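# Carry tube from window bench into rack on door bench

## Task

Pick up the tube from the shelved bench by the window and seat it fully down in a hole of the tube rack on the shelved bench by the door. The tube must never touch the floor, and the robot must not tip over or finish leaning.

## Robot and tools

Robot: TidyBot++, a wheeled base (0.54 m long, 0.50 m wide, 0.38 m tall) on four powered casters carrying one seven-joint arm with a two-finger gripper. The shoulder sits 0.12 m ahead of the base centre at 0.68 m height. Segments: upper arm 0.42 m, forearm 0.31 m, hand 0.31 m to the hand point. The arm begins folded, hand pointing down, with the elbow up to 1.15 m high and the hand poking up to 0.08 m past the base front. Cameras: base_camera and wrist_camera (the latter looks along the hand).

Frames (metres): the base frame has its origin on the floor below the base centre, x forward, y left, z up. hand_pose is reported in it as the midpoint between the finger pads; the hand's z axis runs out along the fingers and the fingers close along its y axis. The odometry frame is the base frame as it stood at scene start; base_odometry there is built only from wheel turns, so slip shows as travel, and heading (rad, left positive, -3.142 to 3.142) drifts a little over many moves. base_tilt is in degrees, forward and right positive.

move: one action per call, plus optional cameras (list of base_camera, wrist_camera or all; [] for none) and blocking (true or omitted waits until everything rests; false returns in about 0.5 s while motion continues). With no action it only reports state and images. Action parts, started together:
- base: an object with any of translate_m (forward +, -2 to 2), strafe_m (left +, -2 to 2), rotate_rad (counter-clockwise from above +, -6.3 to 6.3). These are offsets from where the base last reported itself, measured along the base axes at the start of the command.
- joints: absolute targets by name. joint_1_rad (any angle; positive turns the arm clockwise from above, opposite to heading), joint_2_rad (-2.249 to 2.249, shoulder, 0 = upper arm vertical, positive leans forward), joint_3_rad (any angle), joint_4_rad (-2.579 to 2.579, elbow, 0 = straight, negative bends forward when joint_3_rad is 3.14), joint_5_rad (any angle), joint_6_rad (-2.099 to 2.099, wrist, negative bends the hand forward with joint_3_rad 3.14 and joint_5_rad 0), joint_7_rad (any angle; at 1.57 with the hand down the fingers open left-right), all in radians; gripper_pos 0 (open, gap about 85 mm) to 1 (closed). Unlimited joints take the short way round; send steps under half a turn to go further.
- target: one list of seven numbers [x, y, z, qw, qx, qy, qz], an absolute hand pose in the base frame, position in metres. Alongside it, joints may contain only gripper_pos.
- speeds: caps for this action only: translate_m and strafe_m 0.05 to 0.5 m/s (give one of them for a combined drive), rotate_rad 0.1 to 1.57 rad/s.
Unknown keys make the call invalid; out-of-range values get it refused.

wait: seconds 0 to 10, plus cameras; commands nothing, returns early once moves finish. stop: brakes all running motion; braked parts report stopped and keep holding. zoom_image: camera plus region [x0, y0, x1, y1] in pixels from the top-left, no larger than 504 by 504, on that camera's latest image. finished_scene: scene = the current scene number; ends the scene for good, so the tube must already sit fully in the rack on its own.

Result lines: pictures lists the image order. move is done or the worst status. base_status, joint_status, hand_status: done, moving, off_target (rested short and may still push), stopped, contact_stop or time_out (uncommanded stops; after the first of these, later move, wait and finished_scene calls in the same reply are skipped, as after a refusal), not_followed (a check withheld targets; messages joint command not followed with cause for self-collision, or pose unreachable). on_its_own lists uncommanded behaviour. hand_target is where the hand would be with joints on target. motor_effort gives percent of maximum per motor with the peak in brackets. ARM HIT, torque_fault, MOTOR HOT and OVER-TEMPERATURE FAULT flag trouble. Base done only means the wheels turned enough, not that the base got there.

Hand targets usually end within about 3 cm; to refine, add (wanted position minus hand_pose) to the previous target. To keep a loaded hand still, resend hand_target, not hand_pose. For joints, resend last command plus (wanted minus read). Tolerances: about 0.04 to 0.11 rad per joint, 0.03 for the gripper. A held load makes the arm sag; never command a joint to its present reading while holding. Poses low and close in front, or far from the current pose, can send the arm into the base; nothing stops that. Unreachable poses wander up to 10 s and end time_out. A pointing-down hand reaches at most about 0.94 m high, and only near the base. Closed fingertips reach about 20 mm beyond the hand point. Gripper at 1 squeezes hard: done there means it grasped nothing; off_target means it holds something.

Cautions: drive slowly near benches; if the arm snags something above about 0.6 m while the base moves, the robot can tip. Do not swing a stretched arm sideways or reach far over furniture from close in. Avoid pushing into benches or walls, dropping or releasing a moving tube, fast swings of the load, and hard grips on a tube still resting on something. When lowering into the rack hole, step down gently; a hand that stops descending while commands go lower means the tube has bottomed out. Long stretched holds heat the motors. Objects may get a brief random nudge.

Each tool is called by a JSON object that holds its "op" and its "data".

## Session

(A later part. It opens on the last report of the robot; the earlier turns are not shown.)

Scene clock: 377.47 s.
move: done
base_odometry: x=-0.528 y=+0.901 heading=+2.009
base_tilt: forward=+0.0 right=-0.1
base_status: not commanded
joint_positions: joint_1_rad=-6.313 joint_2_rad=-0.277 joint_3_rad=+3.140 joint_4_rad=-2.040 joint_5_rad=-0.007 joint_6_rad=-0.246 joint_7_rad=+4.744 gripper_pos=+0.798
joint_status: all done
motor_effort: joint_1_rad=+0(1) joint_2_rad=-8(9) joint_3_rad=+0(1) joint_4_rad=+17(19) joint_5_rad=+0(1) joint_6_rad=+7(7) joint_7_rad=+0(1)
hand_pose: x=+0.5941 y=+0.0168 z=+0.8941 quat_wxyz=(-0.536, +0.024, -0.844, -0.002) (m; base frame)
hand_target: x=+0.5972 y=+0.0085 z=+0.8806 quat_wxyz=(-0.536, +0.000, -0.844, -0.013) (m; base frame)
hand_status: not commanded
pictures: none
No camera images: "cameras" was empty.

{"op": "move", "data": {"joints": {"joint_4_rad": -2.058}, "cameras": []}}

{"op": "move", "data": {"joints": {"gripper_pos": 0.70}, "cameras": ["wrist_camera"]}}

Scene clock: 379.20 s.
move: done
base_odometry: x=-0.528 y=+0.901 heading=+2.009
base_tilt: forward=+0.0 right=-0.1
base_status: not commanded
joint_positions: joint_1_rad=-6.313 joint_2_rad=-0.277 joint_3_rad=+3.140 joint_4_rad=-2.040 joint_5_rad=-0.007 joint_6_rad=-0.246 joint_7_rad=+4.744 gripper_pos=+0.798
joint_status: all done
motor_effort: joint_1_rad=-1(1) joint_2_rad=-8(9) joint_3_rad=-1(1) joint_4_rad=+18(18) joint_5_rad=-1(1) joint_6_rad=+7(7) joint_7_rad=+0(1)
hand_pose: x=+0.5941 y=+0.0168 z=+0.8941 quat_wxyz=(-0.536, +0.024, -0.844, -0.002) (m; base frame)
hand_target: x=+0.6005 y=+0.0085 z=+0.8900 quat_wxyz=(-0.542, +0.000, -0.840, -0.013) (m; base frame)
hand_status: not commanded
pictures: none
No camera images: "cameras" was empty.

Scene clock: 379.80 s.
move: done
base_odometry: x=-0.528 y=+0.901 heading=+2.009
base_tilt: forward=+0.0 right=-0.1
base_status: not commanded
joint_positions: joint_1_rad=-6.313 joint_2_rad=-0.275 joint_3_rad=+3.140 joint_4_rad=-2.040 joint_5_rad=-0.007 joint_6_rad=-0.246 joint_7_rad=+4.744 gripper_pos=+0.700
joint_status: all done
motor_effort: joint_1_rad=+0(1) joint_2_rad=-10(10) joint_3_rad=+0(1) joint_4_rad=+19(19) joint_5_rad=+0(1) joint_6_rad=+8(9) joint_7_rad=+1(1)
hand_pose: x=+0.5944 y=+0.0169 z=+0.8933 quat_wxyz=(-0.536, +0.024, -0.844, -0.002) (m; base frame)
hand_target: x=+0.6005 y=+0.0085 z=+0.8900 quat_wxyz=(-0.542, +0.000, -0.840, -0.013) (m; base frame)
hand_status: not commanded
pictures: wrist_camera
Images, in order (width x height): wrist_camera 644x476.

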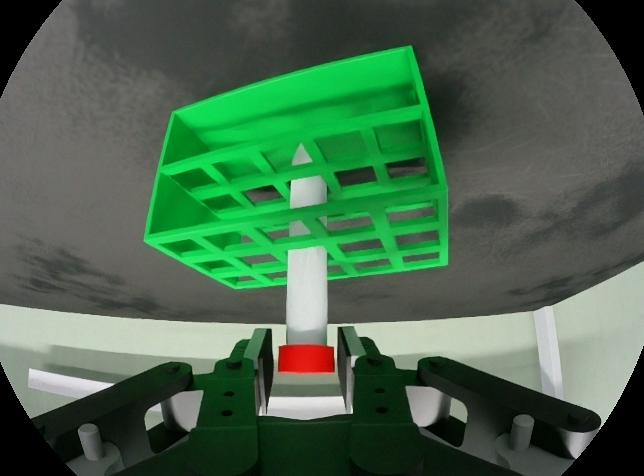

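{"op": "move", "data": {"joints": {"gripper_pos": 0.2}, "cameras": []}}

{"op": "move", "data": {"base": {"translate_m": -0.12}, "speeds": {"translate_m": 0.1}, "cameras": ["wrist_camera"]}}

Scene clock: 381.17 s.
move: done
base_odometry: x=-0.528 y=+0.901 heading=+2.009
base_tilt: forward=+0.0 right=+0.0
base_status: not commanded
joint_positions: joint_1_rad=-6.313 joint_2_rad=-0.275 joint_3_rad=+3.140 joint_4_rad=-2.040 joint_5_rad=-0.007 joint_6_rad=-0.246 joint_7_rad=+4.744 gripper_pos=+0.200
joint_status: all done
motor_effort: joint_1_rad=+1(1) joint_2_rad=-10(10) joint_3_rad=+0(1) joint_4_rad=+19(20) joint_5_rad=+0(1) joint_6_rad=+8(8) joint_7_rad=+0(1)
hand_pose: x=+0.5944 y=+0.0169 z=+0.8933 quat_wxyz=(-0.536, +0.024, -0.844, -0.002) (m; base frame)
hand_target: x=+0.6005 y=+0.0085 z=+0.8900 quat_wxyz=(-0.542, +0.000, -0.840, -0.013) (m; base frame)
hand_status: not commanded
pictures: none
No camera images: "cameras" was empty.

Scene clock: 382.90 s.
move: done
base_odometry: x=-0.477 y=+0.793 heading=+2.009
base_tilt: forward=+0.0 right=-0.1
base_status: done
joint_positions: joint_1_rad=-6.313 joint_2_rad=-0.268 joint_3_rad=+3.140 joint_4_rad=-2.040 joint_5_rad=-0.007 joint_6_rad=-0.246 joint_7_rad=+4.744 gripper_pos=+0.200
joint_status: not commanded
motor_effort: joint_1_rad=+0(1) joint_2_rad=-10(12) joint_3_rad=+0(1) joint_4_rad=+19(20) joint_5_rad=+0(1) joint_6_rad=+8(8) joint_7_rad=+0(1)
hand_pose: x=+0.5960 y=+0.0169 z=+0.8898 quat_wxyz=(-0.532, +0.024, -0.846, -0.002) (m; base frame)
hand_target: x=+0.6005 y=+0.0085 z=+0.8900 quat_wxyz=(-0.542, +0.000, -0.840, -0.013) (m; base frame)
hand_status: not commanded
pictures: wrist_camera
Images, in order (width x height): wrist_camera 644x476.

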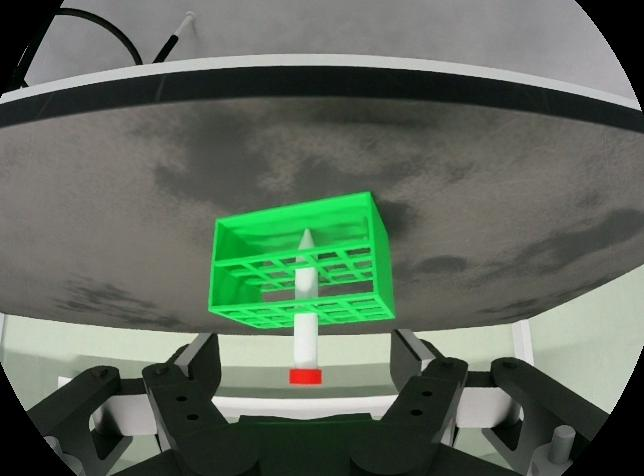

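{"op": "zoom_image", "data": {"camera": "wrist_camera", "region": [190, 180, 420, 400]}}

Scaled by 2.191.

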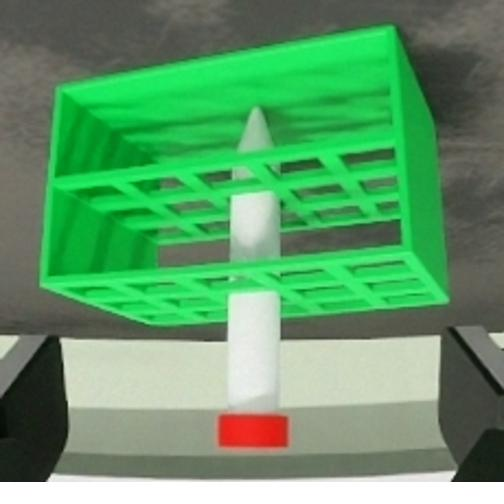

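{"op": "finished_scene", "data": {"scene": 1}}

The scene is finished: the task was done.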